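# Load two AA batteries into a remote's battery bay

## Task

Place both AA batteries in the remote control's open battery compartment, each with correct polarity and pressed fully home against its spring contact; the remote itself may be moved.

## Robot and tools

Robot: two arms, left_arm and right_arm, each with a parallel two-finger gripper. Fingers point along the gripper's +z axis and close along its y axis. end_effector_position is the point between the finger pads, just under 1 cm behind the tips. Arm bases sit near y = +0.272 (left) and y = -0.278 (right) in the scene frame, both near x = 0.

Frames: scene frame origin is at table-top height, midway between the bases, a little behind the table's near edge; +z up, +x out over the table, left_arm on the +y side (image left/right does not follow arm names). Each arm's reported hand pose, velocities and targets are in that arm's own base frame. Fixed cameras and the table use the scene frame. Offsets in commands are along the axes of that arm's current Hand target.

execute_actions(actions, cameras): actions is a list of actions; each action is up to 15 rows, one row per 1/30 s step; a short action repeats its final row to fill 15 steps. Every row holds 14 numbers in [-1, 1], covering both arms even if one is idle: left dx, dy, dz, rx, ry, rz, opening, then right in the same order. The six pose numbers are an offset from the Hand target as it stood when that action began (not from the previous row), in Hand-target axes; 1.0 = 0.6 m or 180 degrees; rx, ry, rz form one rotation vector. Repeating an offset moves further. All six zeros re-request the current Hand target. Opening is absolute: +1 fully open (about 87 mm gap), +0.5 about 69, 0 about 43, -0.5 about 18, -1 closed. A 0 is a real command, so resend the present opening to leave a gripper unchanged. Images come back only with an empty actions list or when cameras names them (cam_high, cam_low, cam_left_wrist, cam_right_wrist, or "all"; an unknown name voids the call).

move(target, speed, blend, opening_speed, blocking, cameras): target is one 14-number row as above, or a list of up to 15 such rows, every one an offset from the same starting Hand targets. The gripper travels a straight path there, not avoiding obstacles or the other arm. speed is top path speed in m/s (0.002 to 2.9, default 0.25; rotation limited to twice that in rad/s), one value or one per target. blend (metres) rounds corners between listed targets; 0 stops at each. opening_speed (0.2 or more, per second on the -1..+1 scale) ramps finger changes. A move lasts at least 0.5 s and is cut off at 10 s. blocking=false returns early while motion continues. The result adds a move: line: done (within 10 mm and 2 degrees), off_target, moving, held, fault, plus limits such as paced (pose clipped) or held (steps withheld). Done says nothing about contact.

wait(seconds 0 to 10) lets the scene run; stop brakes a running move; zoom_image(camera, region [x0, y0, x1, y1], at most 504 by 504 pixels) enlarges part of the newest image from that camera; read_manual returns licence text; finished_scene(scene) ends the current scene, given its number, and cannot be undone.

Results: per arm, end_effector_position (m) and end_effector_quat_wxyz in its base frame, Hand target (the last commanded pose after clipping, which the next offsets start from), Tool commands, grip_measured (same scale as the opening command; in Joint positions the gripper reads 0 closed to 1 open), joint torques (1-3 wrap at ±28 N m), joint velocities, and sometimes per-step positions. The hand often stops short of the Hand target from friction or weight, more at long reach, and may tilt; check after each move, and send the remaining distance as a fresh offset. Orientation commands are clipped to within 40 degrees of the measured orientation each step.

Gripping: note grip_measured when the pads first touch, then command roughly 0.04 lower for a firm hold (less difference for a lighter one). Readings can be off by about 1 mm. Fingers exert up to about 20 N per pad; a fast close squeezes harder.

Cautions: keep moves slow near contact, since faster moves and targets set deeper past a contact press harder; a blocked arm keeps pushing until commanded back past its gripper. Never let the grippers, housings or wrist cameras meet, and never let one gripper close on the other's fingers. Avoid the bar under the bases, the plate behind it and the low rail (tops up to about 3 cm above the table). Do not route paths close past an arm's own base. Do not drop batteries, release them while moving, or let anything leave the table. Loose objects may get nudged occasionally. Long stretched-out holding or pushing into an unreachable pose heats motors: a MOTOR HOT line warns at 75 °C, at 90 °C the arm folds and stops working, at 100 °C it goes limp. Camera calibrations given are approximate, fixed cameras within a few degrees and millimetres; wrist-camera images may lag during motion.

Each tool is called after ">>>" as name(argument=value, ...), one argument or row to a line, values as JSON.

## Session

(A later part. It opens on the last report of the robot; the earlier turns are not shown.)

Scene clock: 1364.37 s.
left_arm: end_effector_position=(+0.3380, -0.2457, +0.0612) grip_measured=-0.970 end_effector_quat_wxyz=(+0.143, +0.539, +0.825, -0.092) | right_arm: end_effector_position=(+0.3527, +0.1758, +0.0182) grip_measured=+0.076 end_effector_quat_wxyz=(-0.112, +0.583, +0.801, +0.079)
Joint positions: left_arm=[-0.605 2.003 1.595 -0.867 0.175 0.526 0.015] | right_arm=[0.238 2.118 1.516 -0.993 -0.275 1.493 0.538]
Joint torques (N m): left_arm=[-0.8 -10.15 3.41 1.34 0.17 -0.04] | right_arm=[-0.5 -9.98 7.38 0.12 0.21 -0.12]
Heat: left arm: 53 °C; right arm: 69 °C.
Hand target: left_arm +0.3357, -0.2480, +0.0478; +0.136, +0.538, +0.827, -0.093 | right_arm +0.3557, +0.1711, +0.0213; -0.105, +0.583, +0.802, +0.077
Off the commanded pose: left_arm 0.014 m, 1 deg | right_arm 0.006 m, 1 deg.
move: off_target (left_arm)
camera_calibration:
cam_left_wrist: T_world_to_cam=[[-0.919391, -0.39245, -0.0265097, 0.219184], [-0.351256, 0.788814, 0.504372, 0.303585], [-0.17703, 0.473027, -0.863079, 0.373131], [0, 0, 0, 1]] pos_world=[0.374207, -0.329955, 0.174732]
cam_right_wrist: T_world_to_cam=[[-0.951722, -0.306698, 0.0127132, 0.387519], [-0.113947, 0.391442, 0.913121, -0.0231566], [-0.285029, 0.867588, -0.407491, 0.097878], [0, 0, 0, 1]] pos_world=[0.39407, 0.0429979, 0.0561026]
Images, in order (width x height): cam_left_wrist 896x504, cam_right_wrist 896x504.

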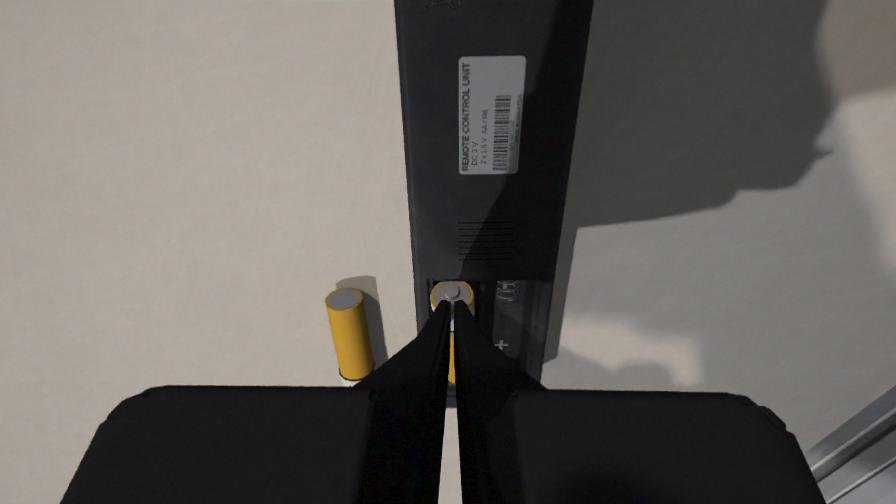

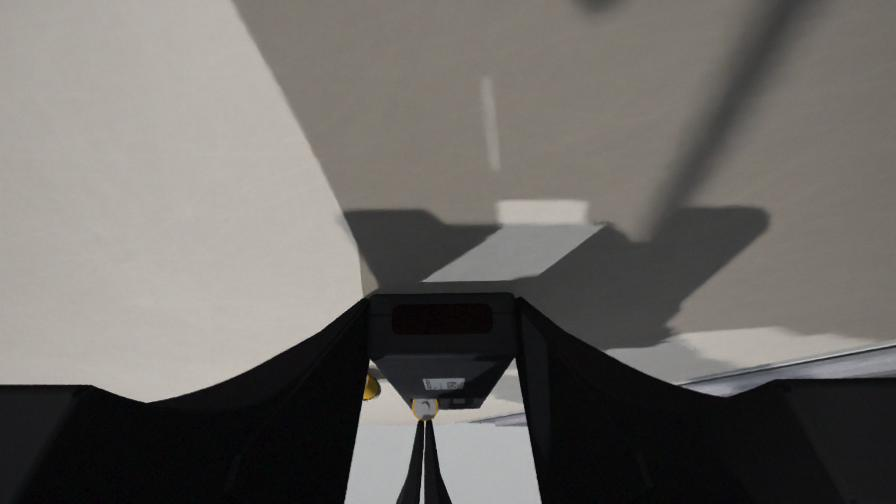

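>>> move(
  target=[0.0055,0,0.0158,0,0,0,-0.97,0,0,0,0,0,0,0.02],
  speed=0.04,
  cameras=["cam_left_wrist","cam_right_wrist"],
)

>>> zoom_image(
  camera="cam_right_wrist",
  region=[380, 350, 500, 450],
)

Scene clock: 1368.93 s.
left_arm: end_effector_position=(+0.3381, -0.2459, +0.0541) grip_measured=-0.970 end_effector_quat_wxyz=(+0.146, +0.537, +0.825, -0.092) | right_arm: end_effector_position=(+0.3527, +0.1755, +0.0180) grip_measured=+0.076 end_effector_quat_wxyz=(-0.112, +0.583, +0.801, +0.079)
Joint positions: left_arm=[-0.605 2.003 1.565 -0.831 0.175 0.523 0.015] | right_arm=[0.238 2.118 1.516 -0.993 -0.273 1.493 0.538]
Joint torques (N m): left_arm=[-0.81 -9.36 3.47 1.37 0.16 -0.03] | right_arm=[-0.46 -9.98 7.39 0.14 0.17 -0.13]
Heat: left arm: 53 °C; right arm: 69 °C.
Hand target: left_arm +0.3357, -0.2481, +0.0379; +0.136, +0.538, +0.827, -0.093 | right_arm +0.3558, +0.1711, +0.0213; -0.105, +0.583, +0.802, +0.077
Off the commanded pose: left_arm 0.017 m, 1 deg | right_arm 0.006 m, 1 deg.
move: off_target (left_arm)
camera_calibration:
cam_left_wrist: T_world_to_cam=[[-0.918129, -0.395226, -0.0288891, 0.217952], [-0.355725, 0.789848, 0.499599, 0.309472], [-0.174637, 0.468973, -0.865775, 0.365392], [0, 0, 0, 1]] pos_world=[0.374006, -0.329654, 0.168032]
cam_right_wrist: T_world_to_cam=[[-0.95173, -0.306667, 0.0128637, 0.38745], [-0.114368, 0.393205, 0.91231, -0.02303], [-0.284833, 0.866802, -0.409298, 0.0981506], [0, 0, 0, 1]] pos_world=[0.39407, 0.0427963, 0.0561993]
Images, in order (width x height): cam_left_wrist 896x504, cam_right_wrist 896x504.

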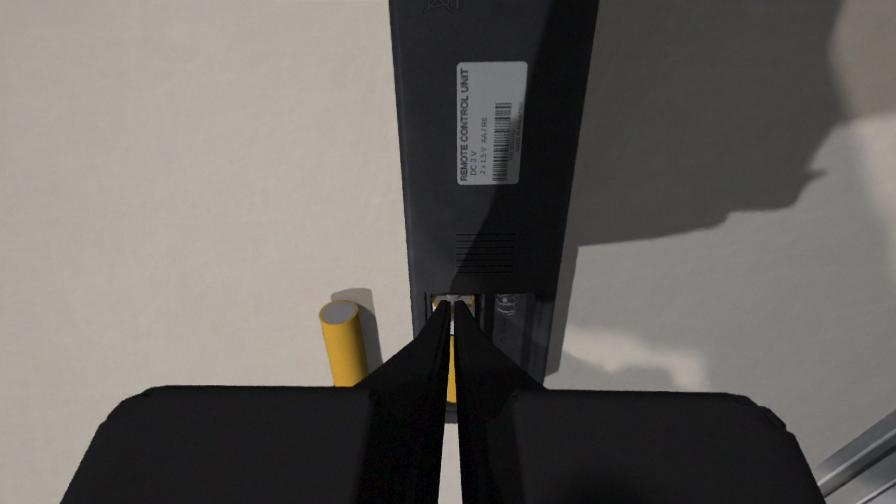

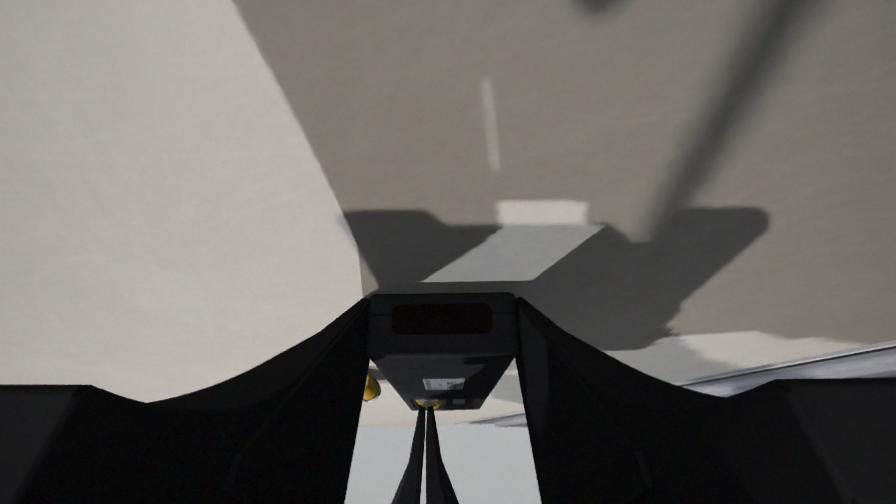

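Scaled by 4.200.

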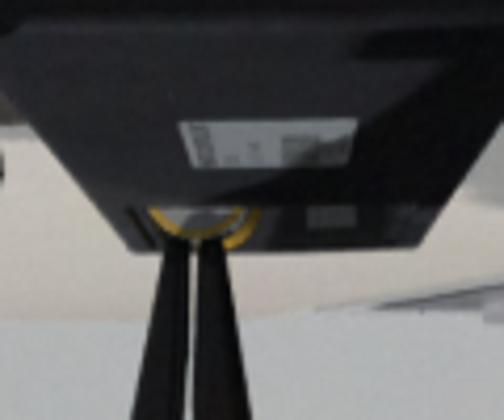

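>>> move(
  target=[0.0055,0,0.0158,0,0,0,-0.97,0,0,0,0,0,0,0.02],
  speed=0.04,
  cameras=["cam_left_wrist","cam_right_wrist"],
)

>>> zoom_image(
  camera="cam_right_wrist",
  region=[380, 350, 500, 450],
)

Scene clock: 1373.27 s.
left_arm: end_effector_position=(+0.3399, -0.2473, +0.0499) grip_measured=-0.970 end_effector_quat_wxyz=(+0.153, +0.536, +0.825, -0.093) | right_arm: end_effector_position=(+0.3527, +0.1754, +0.0179) grip_measured=+0.076 end_effector_quat_wxyz=(-0.111, +0.583, +0.801, +0.079)
Joint positions: left_arm=[-0.605 2.003 1.546 -0.799 0.175 0.52 0.015] | right_arm=[0.238 2.118 1.516 -0.993 -0.272 1.493 0.538]
Joint torques (N m): left_arm=[-0.79 -8.54 2.8 1.42 0.17 0.02] | right_arm=[-0.53 -9.95 7.45 0.13 0.18 -0.12]
Heat: left arm: 53 °C; right arm: 69 °C.
Hand target: left_arm +0.3356, -0.2481, +0.0278; +0.136, +0.538, +0.827, -0.093 | right_arm +0.3558, +0.1711, +0.0213; -0.105, +0.583, +0.802, +0.077
Off the commanded pose: left_arm 0.022 m, 2 deg | right_arm 0.006 m, 1 deg.
move: off_target (left_arm)
camera_calibration:
cam_left_wrist: T_world_to_cam=[[-0.916974, -0.397408, -0.0350015, 0.218334], [-0.362343, 0.792921, 0.489881, 0.316639], [-0.166929, 0.461891, -0.871086, 0.358638], [0, 0, 0, 1]] pos_world=[0.374806, -0.329954, 0.164931]
cam_right_wrist: T_world_to_cam=[[-0.951706, -0.30674, 0.0128952, 0.387411], [-0.114586, 0.39386, 0.912, -0.0229139], [-0.284825, 0.866479, -0.409987, 0.0982868], [0, 0, 0, 1]] pos_world=[0.39407, 0.0426956, 0.0561981]
Images, in order (width x height): cam_left_wrist 896x504, cam_right_wrist 896x504.

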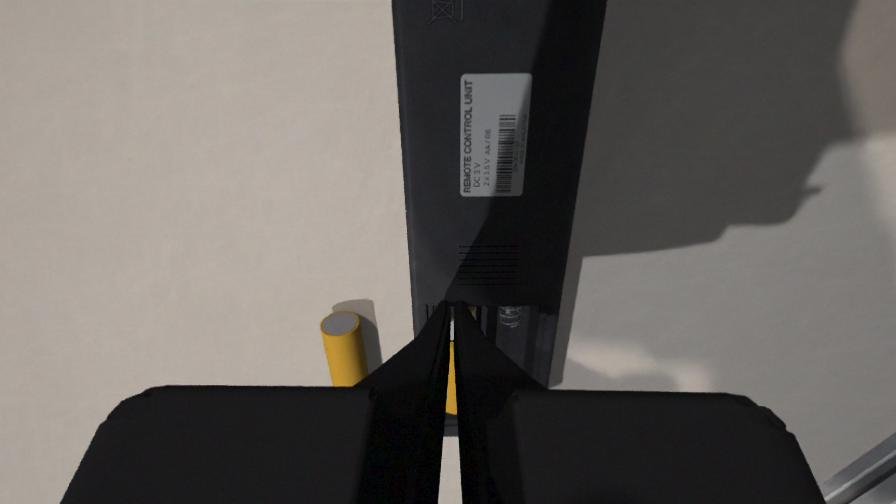

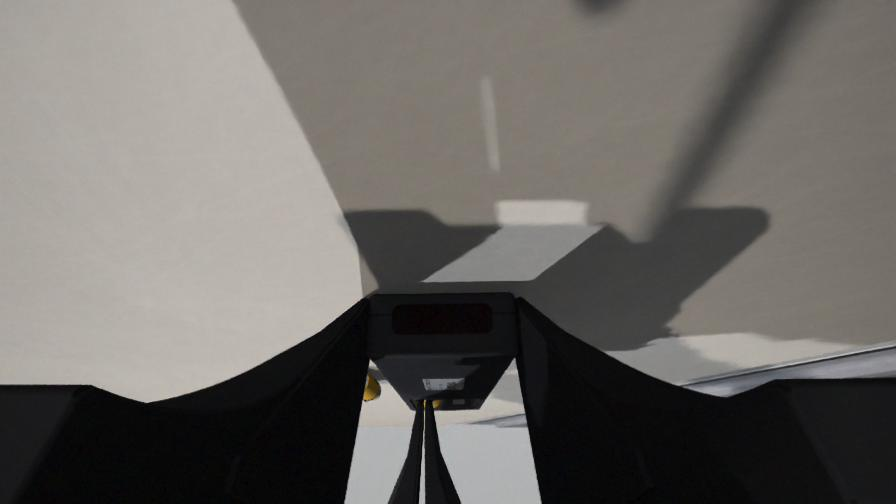

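Scaled by 4.200.

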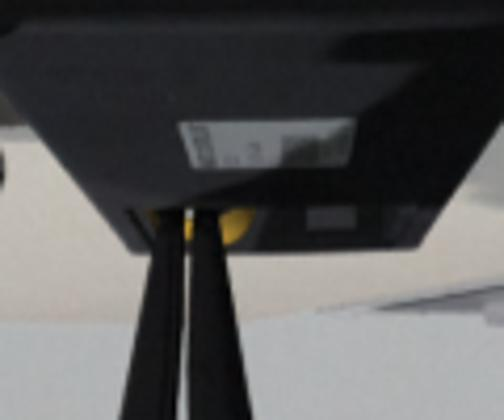

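>>> move(
  target=[-0.0275,0,-0.11,0,0,0,-0.97,0,0,0,0,0,0,0.02],
  speed=0.1,
  cameras=["cam_left_wrist","cam_right_wrist"],
)

>>> zoom_image(
  camera="cam_left_wrist",
  region=[360, 180, 600, 400],
)

Scene clock: 1378.20 s.
left_arm: end_effector_position=(+0.3305, -0.2408, +0.0811) grip_measured=-0.970 end_effector_quat_wxyz=(+0.120, +0.536, +0.830, -0.092) | right_arm: end_effector_position=(+0.3527, +0.1754, +0.0179) grip_measured=+0.076 end_effector_quat_wxyz=(-0.111, +0.583, +0.801, +0.078)
Joint positions: left_arm=[-0.605 2.003 1.681 -0.999 0.175 0.52 0.015] | right_arm=[0.238 2.118 1.516 -0.994 -0.272 1.493 0.538]
Joint torques (N m): left_arm=[0.03 -14.34 6.72 0.81 0.21 0.09] | right_arm=[-0.53 -9.89 7.41 0.14 0.19 -0.11]
Heat: left arm: 53 °C; right arm: 69 °C.
Hand target: left_arm +0.3337, -0.2426, +0.0956; +0.136, +0.538, +0.827, -0.093 | right_arm +0.3557, +0.1711, +0.0213; -0.105, +0.583, +0.802, +0.077
Off the commanded pose: left_arm 0.015 m, 2 deg | right_arm 0.006 m, 1 deg.
move: off_target (left_arm)
camera_calibration:
cam_left_wrist: T_world_to_cam=[[-0.917936, -0.396729, -0.000247167, 0.211077], [-0.334567, 0.773773, 0.537904, 0.275174], [-0.213211, 0.493844, -0.843006, 0.401894], [0, 0, 0, 1]] pos_world=[0.371507, -0.327655, 0.190834]
cam_right_wrist: T_world_to_cam=[[-0.951726, -0.306661, 0.0133102, 0.387391], [-0.114165, 0.393899, 0.912036, -0.0230837], [-0.284929, 0.866489, -0.409894, 0.098322], [0, 0, 0, 1]] pos_world=[0.39407, 0.0426957, 0.0561985]
Images, in order (width x height): cam_left_wrist 896x504, cam_right_wrist 896x504.

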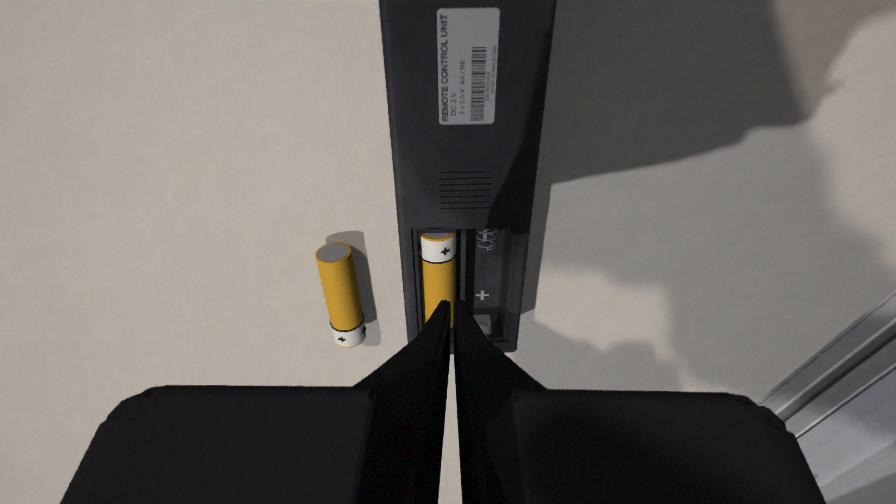

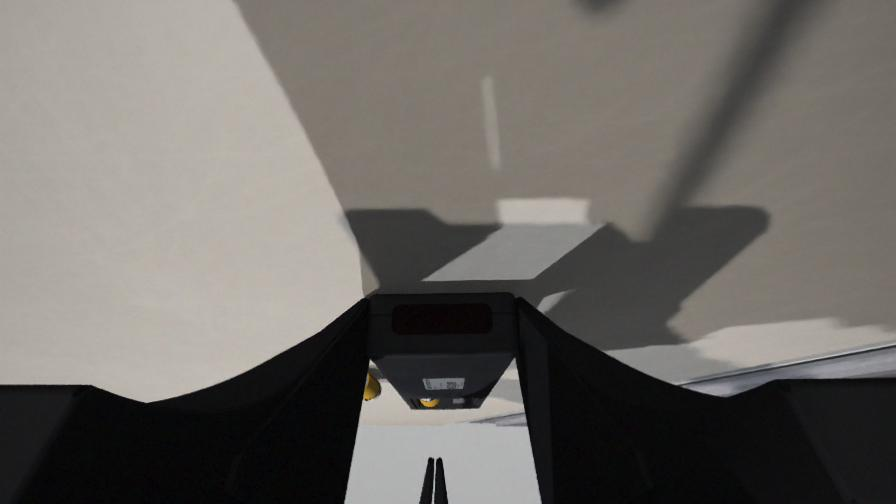

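Scaled by 2.100.

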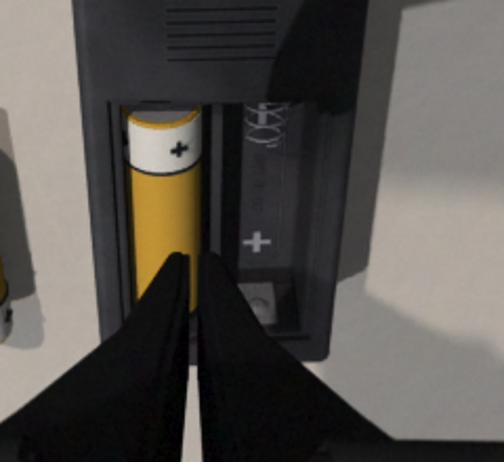

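>>> move(
  target=[0.069,0.074,-0.005,0,-0.078,0,-0.3,0,0,0,0,0,0,0.02],
  speed=0.15,
  cameras=["cam_left_wrist"],
)

Scene clock: 1406.17 s.
left_arm: end_effector_position=(+0.3539, -0.1841, +0.0680) grip_measured=-0.300 end_effector_quat_wxyz=(+0.206, +0.515, +0.818, -0.155) | right_arm: end_effector_position=(+0.3527, +0.1754, +0.0179) grip_measured=+0.076 end_effector_quat_wxyz=(-0.111, +0.583, +0.801, +0.078)
Joint positions: left_arm=[-0.379 1.848 1.378 -0.73 0.376 0.674 0.35] | right_arm=[0.238 2.118 1.516 -0.994 -0.272 1.493 0.538]
Joint torques (N m): left_arm=[0.09 -14.94 4.6 1.37 0.49 0.2] | right_arm=[-0.5 -9.94 7.41 0.14 0.16 -0.13]
Heat: left arm: 57 °C; right arm: 70 °C.
Hand target: left_arm +0.3579, -0.1880, +0.0847; +0.236, +0.522, +0.804, -0.158 | right_arm +0.3557, +0.1711, +0.0213; -0.105, +0.583, +0.802, +0.077
Off the commanded pose: left_arm 0.018 m, 4 deg | right_arm 0.006 m, 1 deg.
move: off_target (left_arm)
camera_calibration:
cam_left_wrist: T_world_to_cam=[[-0.909207, -0.416033, 0.0160844, 0.247202], [-0.385638, 0.856086, 0.344092, 0.292564], [-0.156923, 0.306648, -0.938798, 0.320022], [0, 0, 0, 1]] pos_world=[0.387801, -0.24575, 0.195791]
Images, in order (width x height): cam_left_wrist 896x504.

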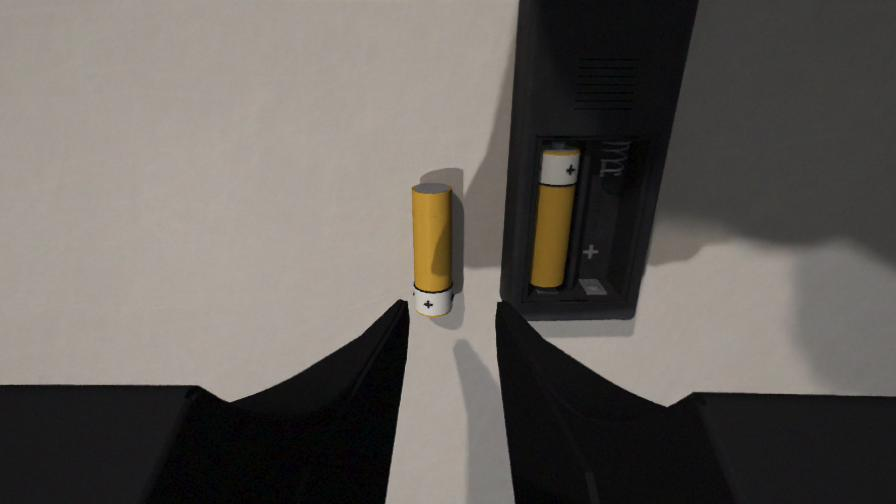

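>>> move(
  target=[0.0347,0.0127,0.0473,0,0,0,-0.3,0,0,0,0,0,0,0.02],
  speed=0.06,
  cameras=["cam_left_wrist"],
)

Scene clock: 1422.47 s.
left_arm: end_effector_position=(+0.3610, -0.1813, +0.0515) grip_measured=-0.300 end_effector_quat_wxyz=(+0.229, +0.518, +0.811, -0.151) | right_arm: end_effector_position=(+0.3527, +0.1754, +0.0179) grip_measured=+0.076 end_effector_quat_wxyz=(-0.111, +0.583, +0.801, +0.078)
Joint positions: left_arm=[-0.364 1.848 1.298 -0.608 0.383 0.692 0.35] | right_arm=[0.238 2.118 1.516 -0.994 -0.272 1.493 0.538]
Joint torques (N m): left_arm=[0.44 -9.94 4.59 1.47 0.51 0.21] | right_arm=[-0.46 -9.96 7.38 0.13 0.17 -0.12]
Heat: left arm: 60 °C; right arm: 70 °C.
Hand target: left_arm +0.3640, -0.1831, +0.0496; +0.236, +0.522, +0.804, -0.158 | right_arm +0.3557, +0.1711, +0.0213; -0.105, +0.583, +0.802, +0.077
Off the commanded pose: left_arm 0.004 m, 1 deg | right_arm 0.006 m, 1 deg.
move: done
camera_calibration:
cam_left_wrist: T_world_to_cam=[[-0.910578, -0.412976, -0.0173043, 0.257938], [-0.397486, 0.863405, 0.310703, 0.306005], [-0.113372, 0.289797, -0.95035, 0.286636], [0, 0, 0, 1]] pos_world=[0.389002, -0.240751, 0.181791]
Images, in order (width x height): cam_left_wrist 896x504.

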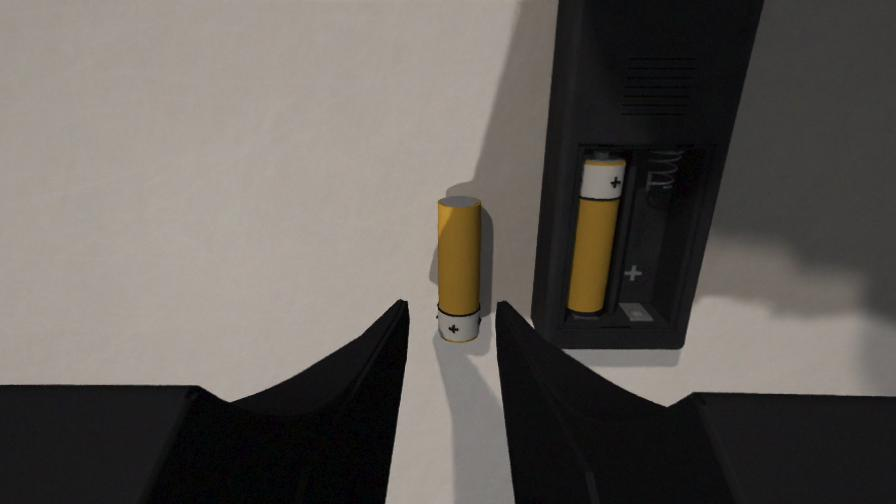

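>>> move(
  target=[0.0132,-0.0025,0.0203,0,0,0,-0.3,0,0,0,0,0,0,0.02],
  speed=0.05,
  cameras=["cam_left_wrist"],
)

Scene clock: 1426.83 s.
left_arm: end_effector_position=(+0.3609, -0.1814, +0.0422) grip_measured=-0.300 end_effector_quat_wxyz=(+0.235, +0.518, +0.809, -0.150) | right_arm: end_effector_position=(+0.3527, +0.1754, +0.0179) grip_measured=+0.076 end_effector_quat_wxyz=(-0.111, +0.583, +0.801, +0.078)
Joint positions: left_arm=[-0.364 1.848 1.255 -0.551 0.384 0.692 0.35] | right_arm=[0.238 2.118 1.516 -0.994 -0.272 1.493 0.538]
Joint torques (N m): left_arm=[0.21 -8.47 4.55 1.47 0.5 0.18] | right_arm=[-0.5 -9.92 7.42 0.13 0.17 -0.11]
Heat: left arm: 59 °C; right arm: 70 °C.
Hand target: left_arm +0.3625, -0.1837, +0.0351; +0.236, +0.522, +0.804, -0.158 | right_arm +0.3557, +0.1711, +0.0213; -0.105, +0.583, +0.802, +0.077
Off the commanded pose: left_arm 0.008 m, 1 deg | right_arm 0.006 m, 1 deg.
move: done
camera_calibration:
cam_left_wrist: T_world_to_cam=[[-0.910353, -0.412935, -0.0272428, 0.257992], [-0.401427, 0.86515, 0.300618, 0.311009], [-0.100567, 0.284605, -0.953355, 0.272362], [0, 0, 0, 1]] pos_world=[0.387102, -0.240051, 0.173191]
Images, in order (width x height): cam_left_wrist 896x504.

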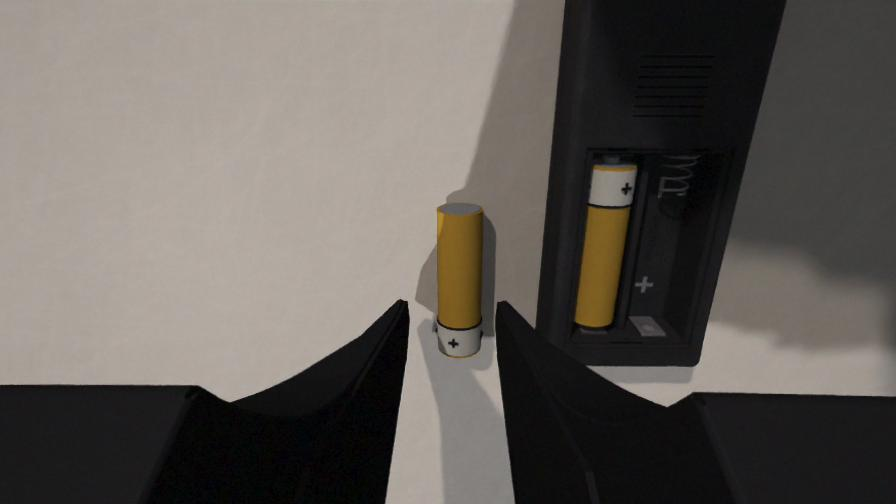

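>>> move(
  target=[
    [0.0041,0,0.0063,0,0,0,-0.3,0,0,0,0,0,0,0.02],
    [0.0041,0,0.0063,0,0,0,-0.7,0,0,0,0,0,0,0.02],
  ],
  speed=0.05,
  opening_speed=0.5,
  cameras=["cam_left_wrist","cam_low"],
)

>>> zoom_image(
  camera="cam_low",
  region=[490, 280, 540, 312],
)

>>> zoom_image(
  camera="cam_left_wrist",
  region=[390, 180, 520, 370],
)

Scene clock: 1439.77 s.
left_arm: end_effector_position=(+0.3609, -0.1813, +0.0369) grip_measured=-0.624 end_effector_quat_wxyz=(+0.234, +0.518, +0.809, -0.150) | right_arm: end_effector_position=(+0.3527, +0.1754, +0.0179) grip_measured=+0.076 end_effector_quat_wxyz=(-0.111, +0.583, +0.801, +0.078)
Joint positions: left_arm=[-0.364 1.857 1.244 -0.533 0.384 0.692 0.188] | right_arm=[0.238 2.118 1.516 -0.994 -0.272 1.493 0.538]
Joint torques (N m): left_arm=[0.18 -8.64 4.57 1.48 0.5 0.18] | right_arm=[-0.44 -9.96 7.38 0.13 0.16 -0.12]
Heat: left arm: 57 °C; right arm: 70 °C.
Hand target: left_arm +0.3624, -0.1837, +0.0304; +0.236, +0.522, +0.804, -0.158 | right_arm +0.3557, +0.1711, +0.0213; -0.105, +0.583, +0.802, +0.077
Off the commanded pose: left_arm 0.007 m, 1 deg | right_arm 0.006 m, 1 deg.
move: done
camera_calibration:
cam_left_wrist: T_world_to_cam=[[-0.910384, -0.412954, -0.025891, 0.257767], [-0.400927, 0.864941, 0.301884, 0.312343], [-0.10227, 0.285211, -0.952993, 0.268007], [0, 0, 0, 1]] pos_world=[0.387302, -0.240151, 0.167791]
Images, in order (width x height): cam_low 896x504, cam_left_wrist 896x504.

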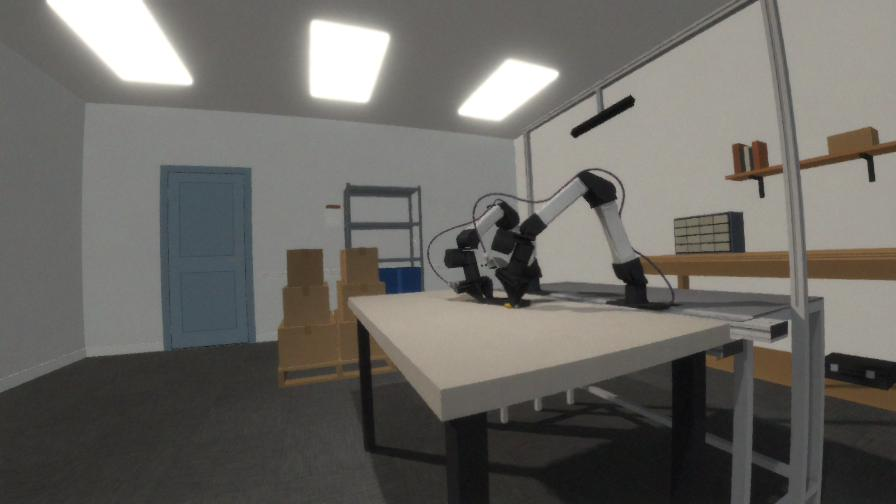

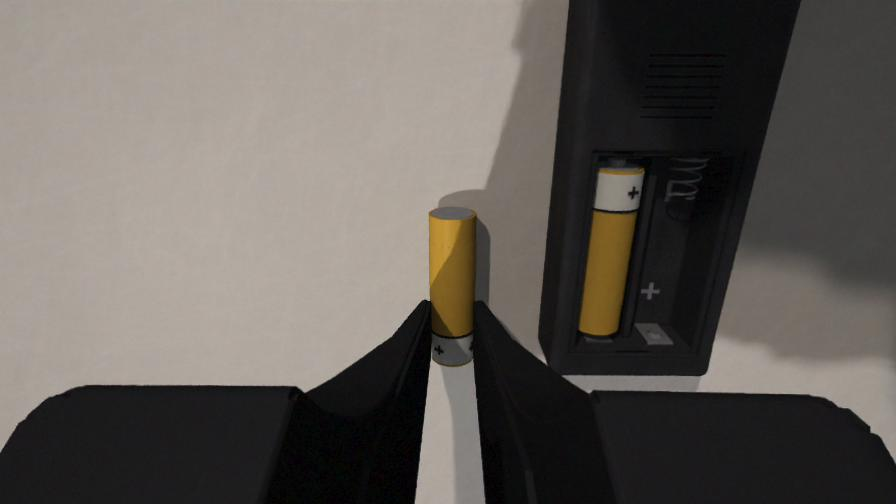

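Scaled by 10.080.

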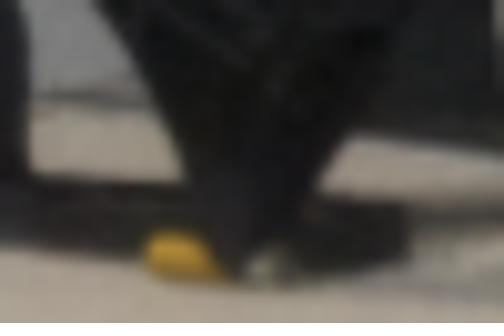

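Scaled by 2.653.

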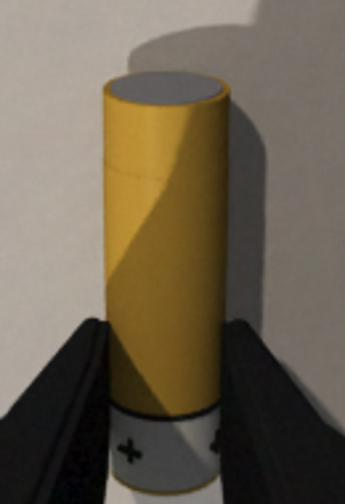

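>>> move(
  target=[
    [-0.0454,0,-0.0699,0,0,0,-0.72,0,0,0,0,0,0,0.02],
    [-0.0625,-0.1028,-0.0937,0,0.1,0,-0.72,0,0,0,0,0,0,0.02],
  ],
  speed=[0.08,0.15],
  blend=[0.01,0],
  cameras=["cam_left_wrist","cam_right_wrist"],
)

>>> zoom_image(
  camera="cam_right_wrist",
  region=[360, 350, 540, 500],
)

Scene clock: 1459.37 s.
left_arm: end_effector_position=(+0.3038, -0.2084, +0.0991) grip_measured=-0.624 end_effector_quat_wxyz=(+0.112, +0.544, +0.828, -0.080) | right_arm: end_effector_position=(+0.3530, +0.1747, +0.0179) grip_measured=+0.076 end_effector_quat_wxyz=(-0.111, +0.584, +0.801, +0.079)
Joint positions: left_arm=[-0.586 1.857 1.556 -1.043 0.158 0.559 0.188] | right_arm=[0.236 2.118 1.516 -0.994 -0.272 1.493 0.538]
Joint torques (N m): left_arm=[-0.46 -8.59 6.87 0.75 0.08 -0.11] | right_arm=[-0.28 -9.94 7.36 0.13 0.16 -0.11]
Heat: left arm: 55 °C; right arm: 70 °C.
Hand target: left_arm +0.3067, -0.2093, +0.0984; +0.107, +0.541, +0.831, -0.074 | right_arm +0.3557, +0.1711, +0.0213; -0.105, +0.583, +0.802, +0.077
Off the commanded pose: left_arm 0.003 m, 1 deg | right_arm 0.006 m, 1 deg.
move: done
camera_calibration:
cam_left_wrist: T_world_to_cam=[[-0.923288, -0.383889, -0.013021, 0.204909], [-0.324591, 0.761647, 0.560834, 0.223653], [-0.20538, 0.522037, -0.827826, 0.397433], [0, 0, 0, 1]] pos_world=[0.343411, -0.299158, 0.206242]
cam_right_wrist: T_world_to_cam=[[-0.952288, -0.30491, 0.0133153, 0.387392], [-0.11344, 0.394121, 0.912031, -0.0230528], [-0.283335, 0.867006, -0.409906, 0.0983931], [0, 0, 0, 1]] pos_world=[0.394172, 0.041898, 0.0561985]
Images, in order (width x height): cam_left_wrist 896x504, cam_right_wrist 896x504.

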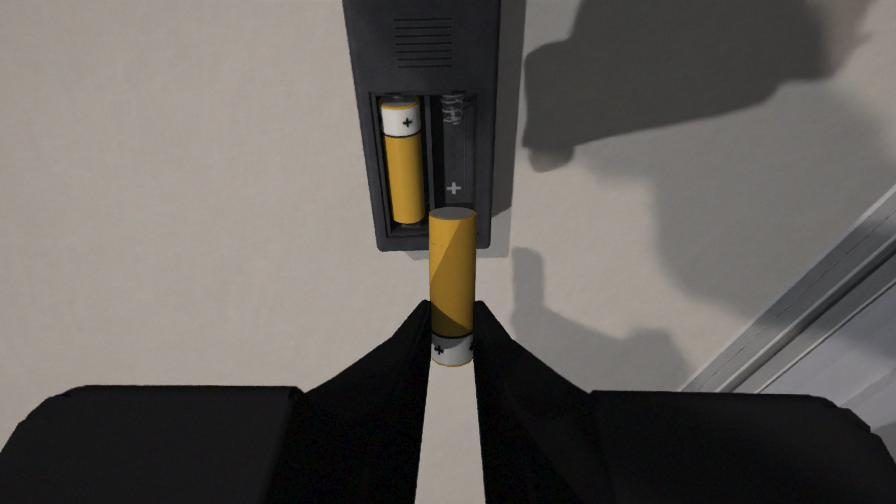

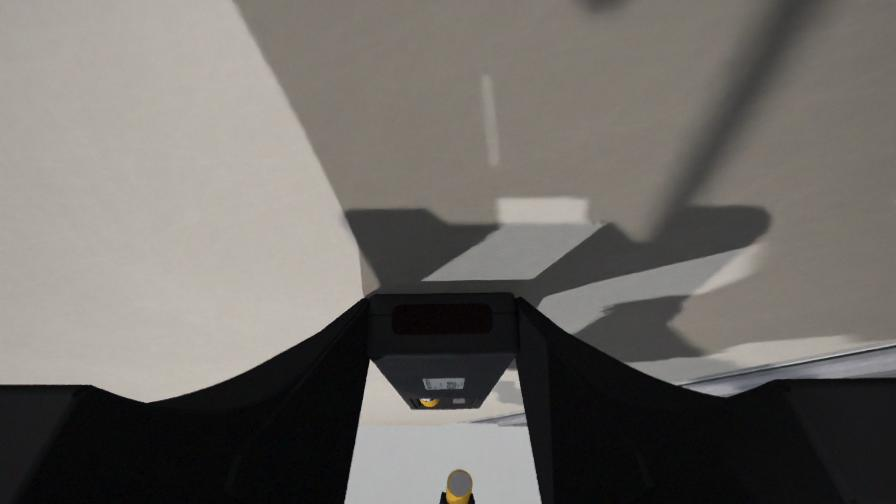

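Scaled by 2.800.

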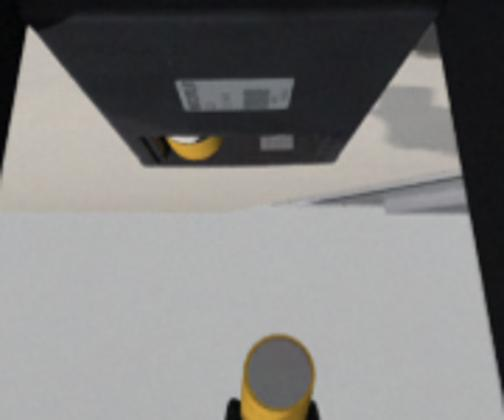

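>>> move(
  target=[0.0102,-0.0053,0.037,-0.0039,0,-0.0145,-0.72,0,0,0,0,0,0,0.02],
  speed=0.06,
  cameras=["cam_left_wrist","cam_right_wrist"],
)

>>> zoom_image(
  camera="cam_right_wrist",
  region=[360, 350, 540, 500],
)

>>> zoom_image(
  camera="cam_left_wrist",
  region=[350, 90, 560, 310],
)

Scene clock: 1473.57 s.
left_arm: end_effector_position=(+0.3019, -0.2085, +0.0831) grip_measured=-0.624 end_effector_quat_wxyz=(+0.112, +0.523, +0.842, -0.077) | right_arm: end_effector_position=(+0.3530, +0.1747, +0.0179) grip_measured=+0.076 end_effector_quat_wxyz=(-0.111, +0.584, +0.801, +0.079)
Joint positions: left_arm=[-0.59 1.857 1.492 -0.974 0.145 0.505 0.188] | right_arm=[0.236 2.118 1.516 -0.994 -0.272 1.493 0.538]
Joint torques (N m): left_arm=[-0.75 -8.62 4.71 1.12 0.03 -0.06] | right_arm=[-0.27 -9.96 7.42 0.14 0.17 -0.11]
Heat: left arm: 54 °C; right arm: 70 °C.
Hand target: left_arm +0.3036, -0.2104, +0.0754; +0.109, +0.521, +0.844, -0.071 | right_arm +0.3557, +0.1711, +0.0213; -0.105, +0.583, +0.802, +0.077
Off the commanded pose: left_arm 0.008 m, 1 deg | right_arm 0.006 m, 1 deg.
move: done
camera_calibration:
cam_left_wrist: T_world_to_cam=[[-0.902485, -0.430576, -0.0111715, 0.186799], [-0.361433, 0.742945, 0.563382, 0.239143], [-0.234279, 0.512481, -0.826121, 0.39048], [0, 0, 0, 1]] pos_world=[0.346498, -0.297352, 0.189942]
cam_right_wrist: T_world_to_cam=[[-0.952288, -0.30491, 0.0133153, 0.387392], [-0.11344, 0.394121, 0.912031, -0.0230528], [-0.283335, 0.867006, -0.409906, 0.0983931], [0, 0, 0, 1]] pos_world=[0.394172, 0.041898, 0.0561985]
Images, in order (width x height): cam_left_wrist 896x504, cam_right_wrist 896x504.

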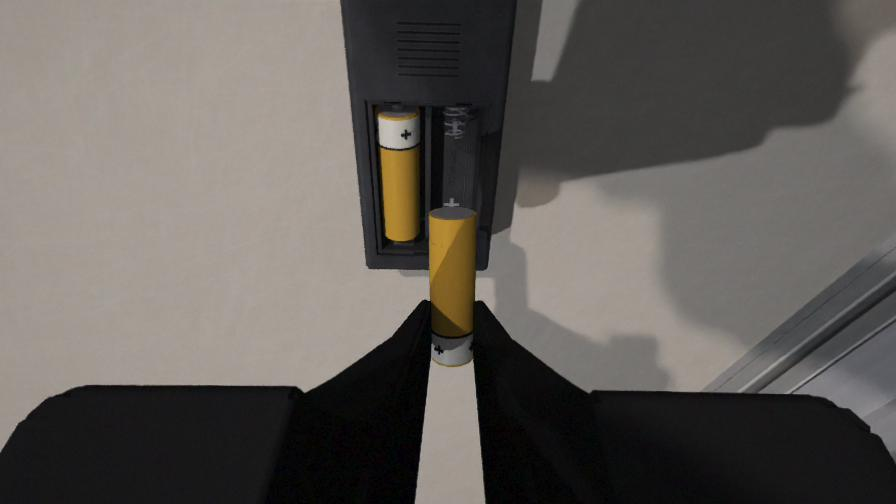

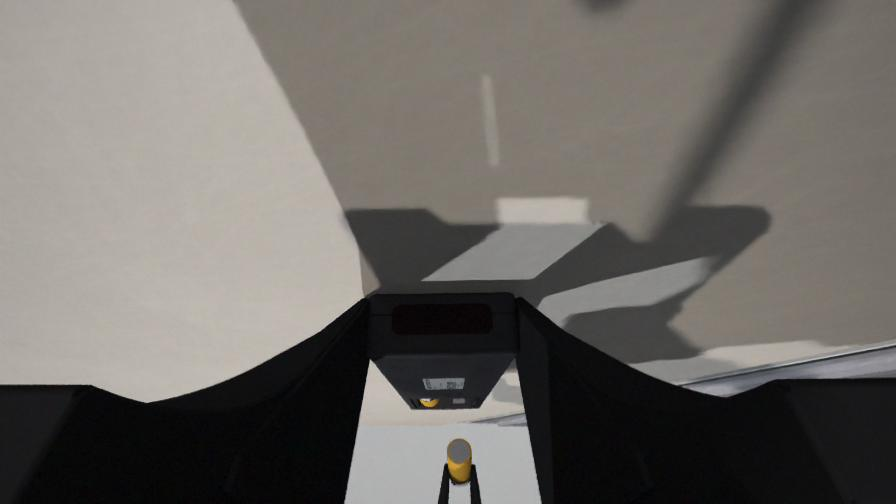

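Scaled by 2.800.

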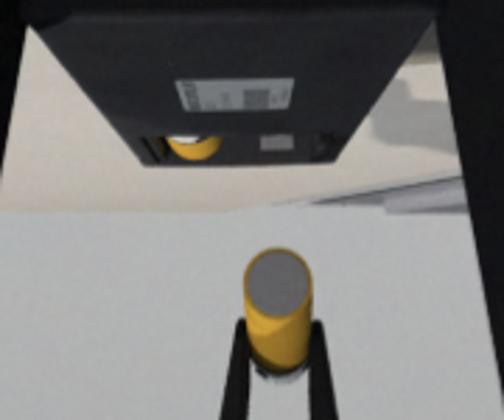

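Scaled by 2.291.

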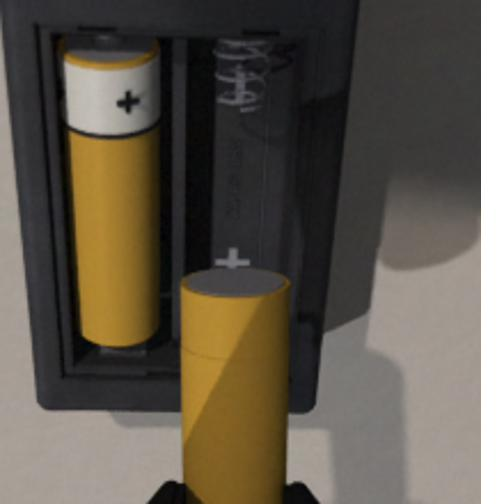

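>>> move(
  target=[0,0,0.0432,0.0014,0.033,0.0054,-0.72,0,0,0,0,0,0,0.02],
  speed=0.06,
  cameras=["cam_left_wrist","cam_right_wrist"],
)

>>> zoom_image(
  camera="cam_right_wrist",
  region=[360, 350, 540, 500],
)

>>> zoom_image(
  camera="cam_left_wrist",
  region=[350, 140, 560, 370],
)

Scene clock: 1497.53 s.
left_arm: end_effector_position=(+0.3048, -0.2147, +0.0510) grip_measured=-0.624 end_effector_quat_wxyz=(+0.069, +0.533, +0.842, -0.052) | right_arm: end_effector_position=(+0.3530, +0.1747, +0.0179) grip_measured=+0.076 end_effector_quat_wxyz=(-0.111, +0.584, +0.801, +0.079)
Joint positions: left_arm=[-0.622 1.984 1.54 -0.983 0.095 0.499 0.188] | right_arm=[0.236 2.118 1.516 -0.994 -0.272 1.493 0.538]
Joint torques (N m): left_arm=[-0.83 -9.8 6.6 0.56 0 -0.04] | right_arm=[-0.25 -10 7.42 0.14 0.16 -0.11]
Heat: left arm: 54 °C; right arm: 70 °C.
Hand target: left_arm +0.3063, -0.2165, +0.0504; +0.064, +0.531, +0.844, -0.045 | right_arm +0.3557, +0.1711, +0.0213; -0.105, +0.583, +0.802, +0.077
Off the commanded pose: left_arm 0.003 m, 1 deg | right_arm 0.006 m, 1 deg.
move: done
camera_calibration:
cam_left_wrist: T_world_to_cam=[[-0.910412, -0.41362, -0.00834694, 0.192319], [-0.321438, 0.694522, 0.643674, 0.236161], [-0.260439, 0.588692, -0.765254, 0.388975], [0, 0, 0, 1]] pos_world=[0.352305, -0.313459, 0.147259]
cam_right_wrist: T_world_to_cam=[[-0.952288, -0.30491, 0.0133153, 0.387392], [-0.11344, 0.394121, 0.912031, -0.0230528], [-0.283335, 0.867006, -0.409906, 0.0983931], [0, 0, 0, 1]] pos_world=[0.394172, 0.041898, 0.0561985]
Images, in order (width x height): cam_left_wrist 896x504, cam_right_wrist 896x504.

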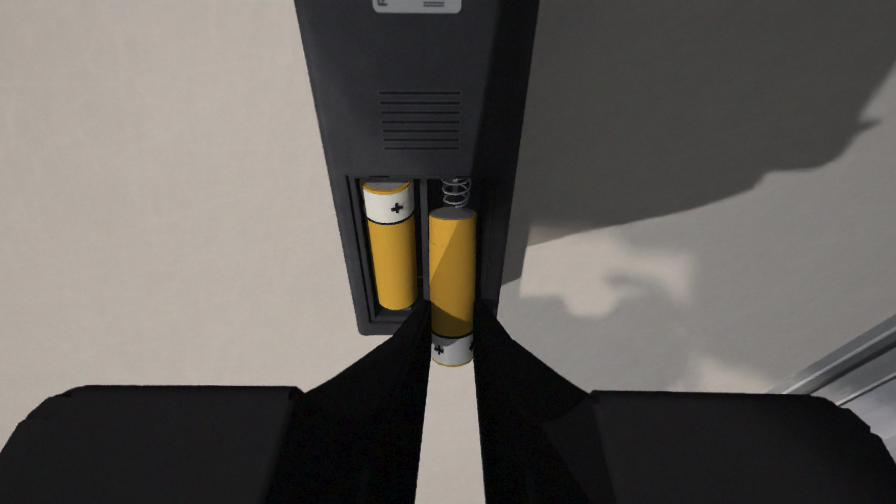

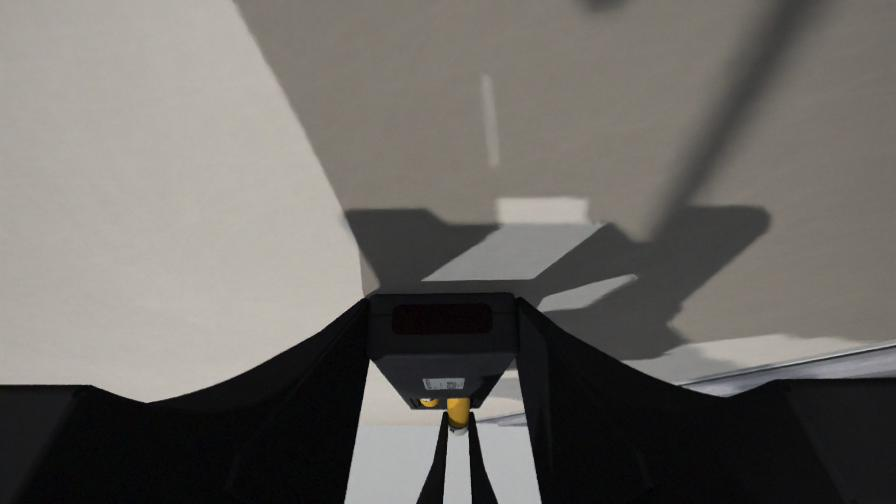

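Scaled by 2.800.

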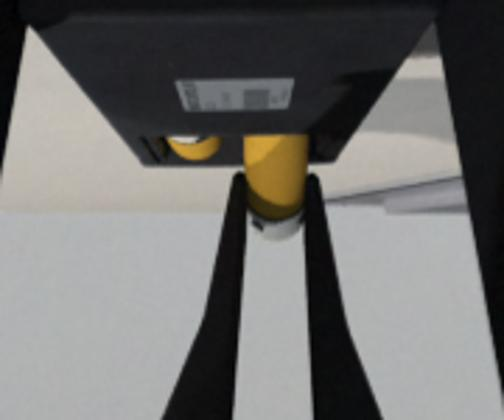

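Scaled by 2.191.

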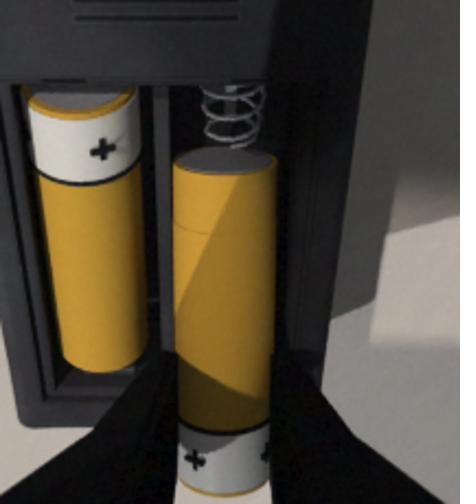

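>>> move(
  target=[-0.023,0,0.0037,0,0,0,-0.74,0.0193,0,0.0052,0,0,0,0.02],
  speed=0.04,
  cameras=["cam_left_wrist","cam_right_wrist"],
)

>>> zoom_image(
  camera="cam_right_wrist",
  region=[360, 350, 540, 500],
)

>>> zoom_image(
  camera="cam_left_wrist",
  region=[350, 140, 560, 370],
)

Scene clock: 1507.17 s.
left_arm: end_effector_position=(+0.3068, -0.2195, +0.0525) grip_measured=-0.624 end_effector_quat_wxyz=(+0.056, +0.531, +0.845, -0.045) | right_arm: end_effector_position=(+0.3524, +0.1762, +0.0176) grip_measured=+0.076 end_effector_quat_wxyz=(-0.110, +0.584, +0.800, +0.076)
Joint positions: left_arm=[-0.634 2.025 1.606 -1.032 0.081 0.483 0.188] | right_arm=[0.242 2.118 1.516 -0.994 -0.268 1.5 0.538]
Joint torques (N m): left_arm=[-1.22 -9.72 6.8 0.81 0.11 -0.02] | right_arm=[2.02 -10.32 6.64 0.24 0.12 0.09]
Heat: left arm: 53 °C; right arm: 70 °C.
Hand target: left_arm +0.3124, -0.2292, +0.0504; +0.065, +0.531, +0.844, -0.045 | right_arm +0.3521, +0.1824, +0.0212; -0.105, +0.584, +0.802, +0.077
Off the commanded pose: left_arm 0.011 m, 1 deg | right_arm 0.007 m, 1 deg.
move: off_target (left_arm)
camera_calibration:
cam_left_wrist: T_world_to_cam=[[-0.908139, -0.418639, -0.00496792, 0.190182], [-0.315536, 0.676586, 0.665333, 0.232263], [-0.275173, 0.605782, -0.74653, 0.400856], [0, 0, 0, 1]] pos_world=[0.356304, -0.32036, 0.145664]
cam_right_wrist: T_world_to_cam=[[-0.952759, -0.303325, 0.0156305, 0.387101], [-0.11199, 0.398672, 0.91023, -0.0247081], [-0.282327, 0.865479, -0.413808, 0.0967923], [0, 0, 0, 1]] pos_world=[0.393374, 0.0434961, 0.0564929]
Images, in order (width x height): cam_left_wrist 896x504, cam_right_wrist 896x504.

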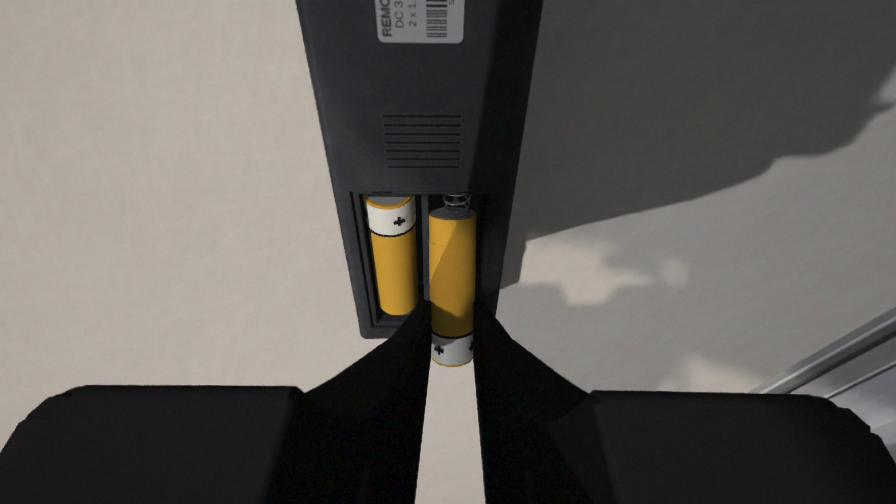

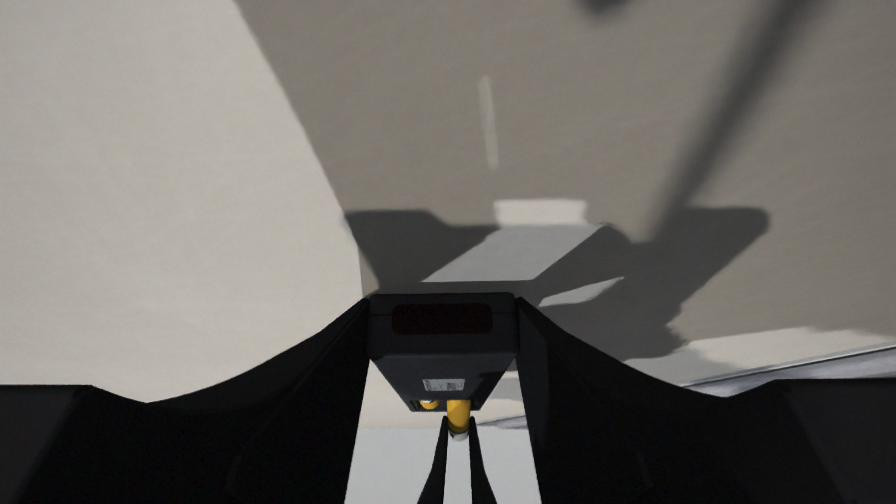

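Scaled by 2.800.

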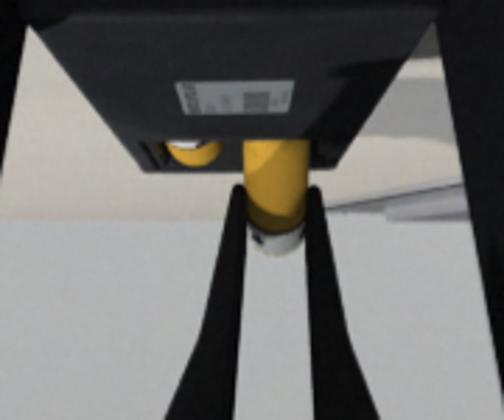

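Scaled by 2.191.

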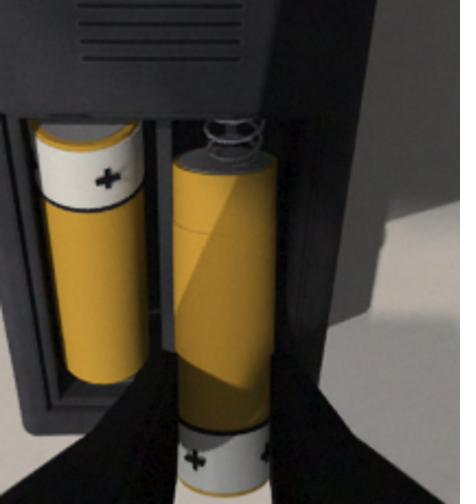

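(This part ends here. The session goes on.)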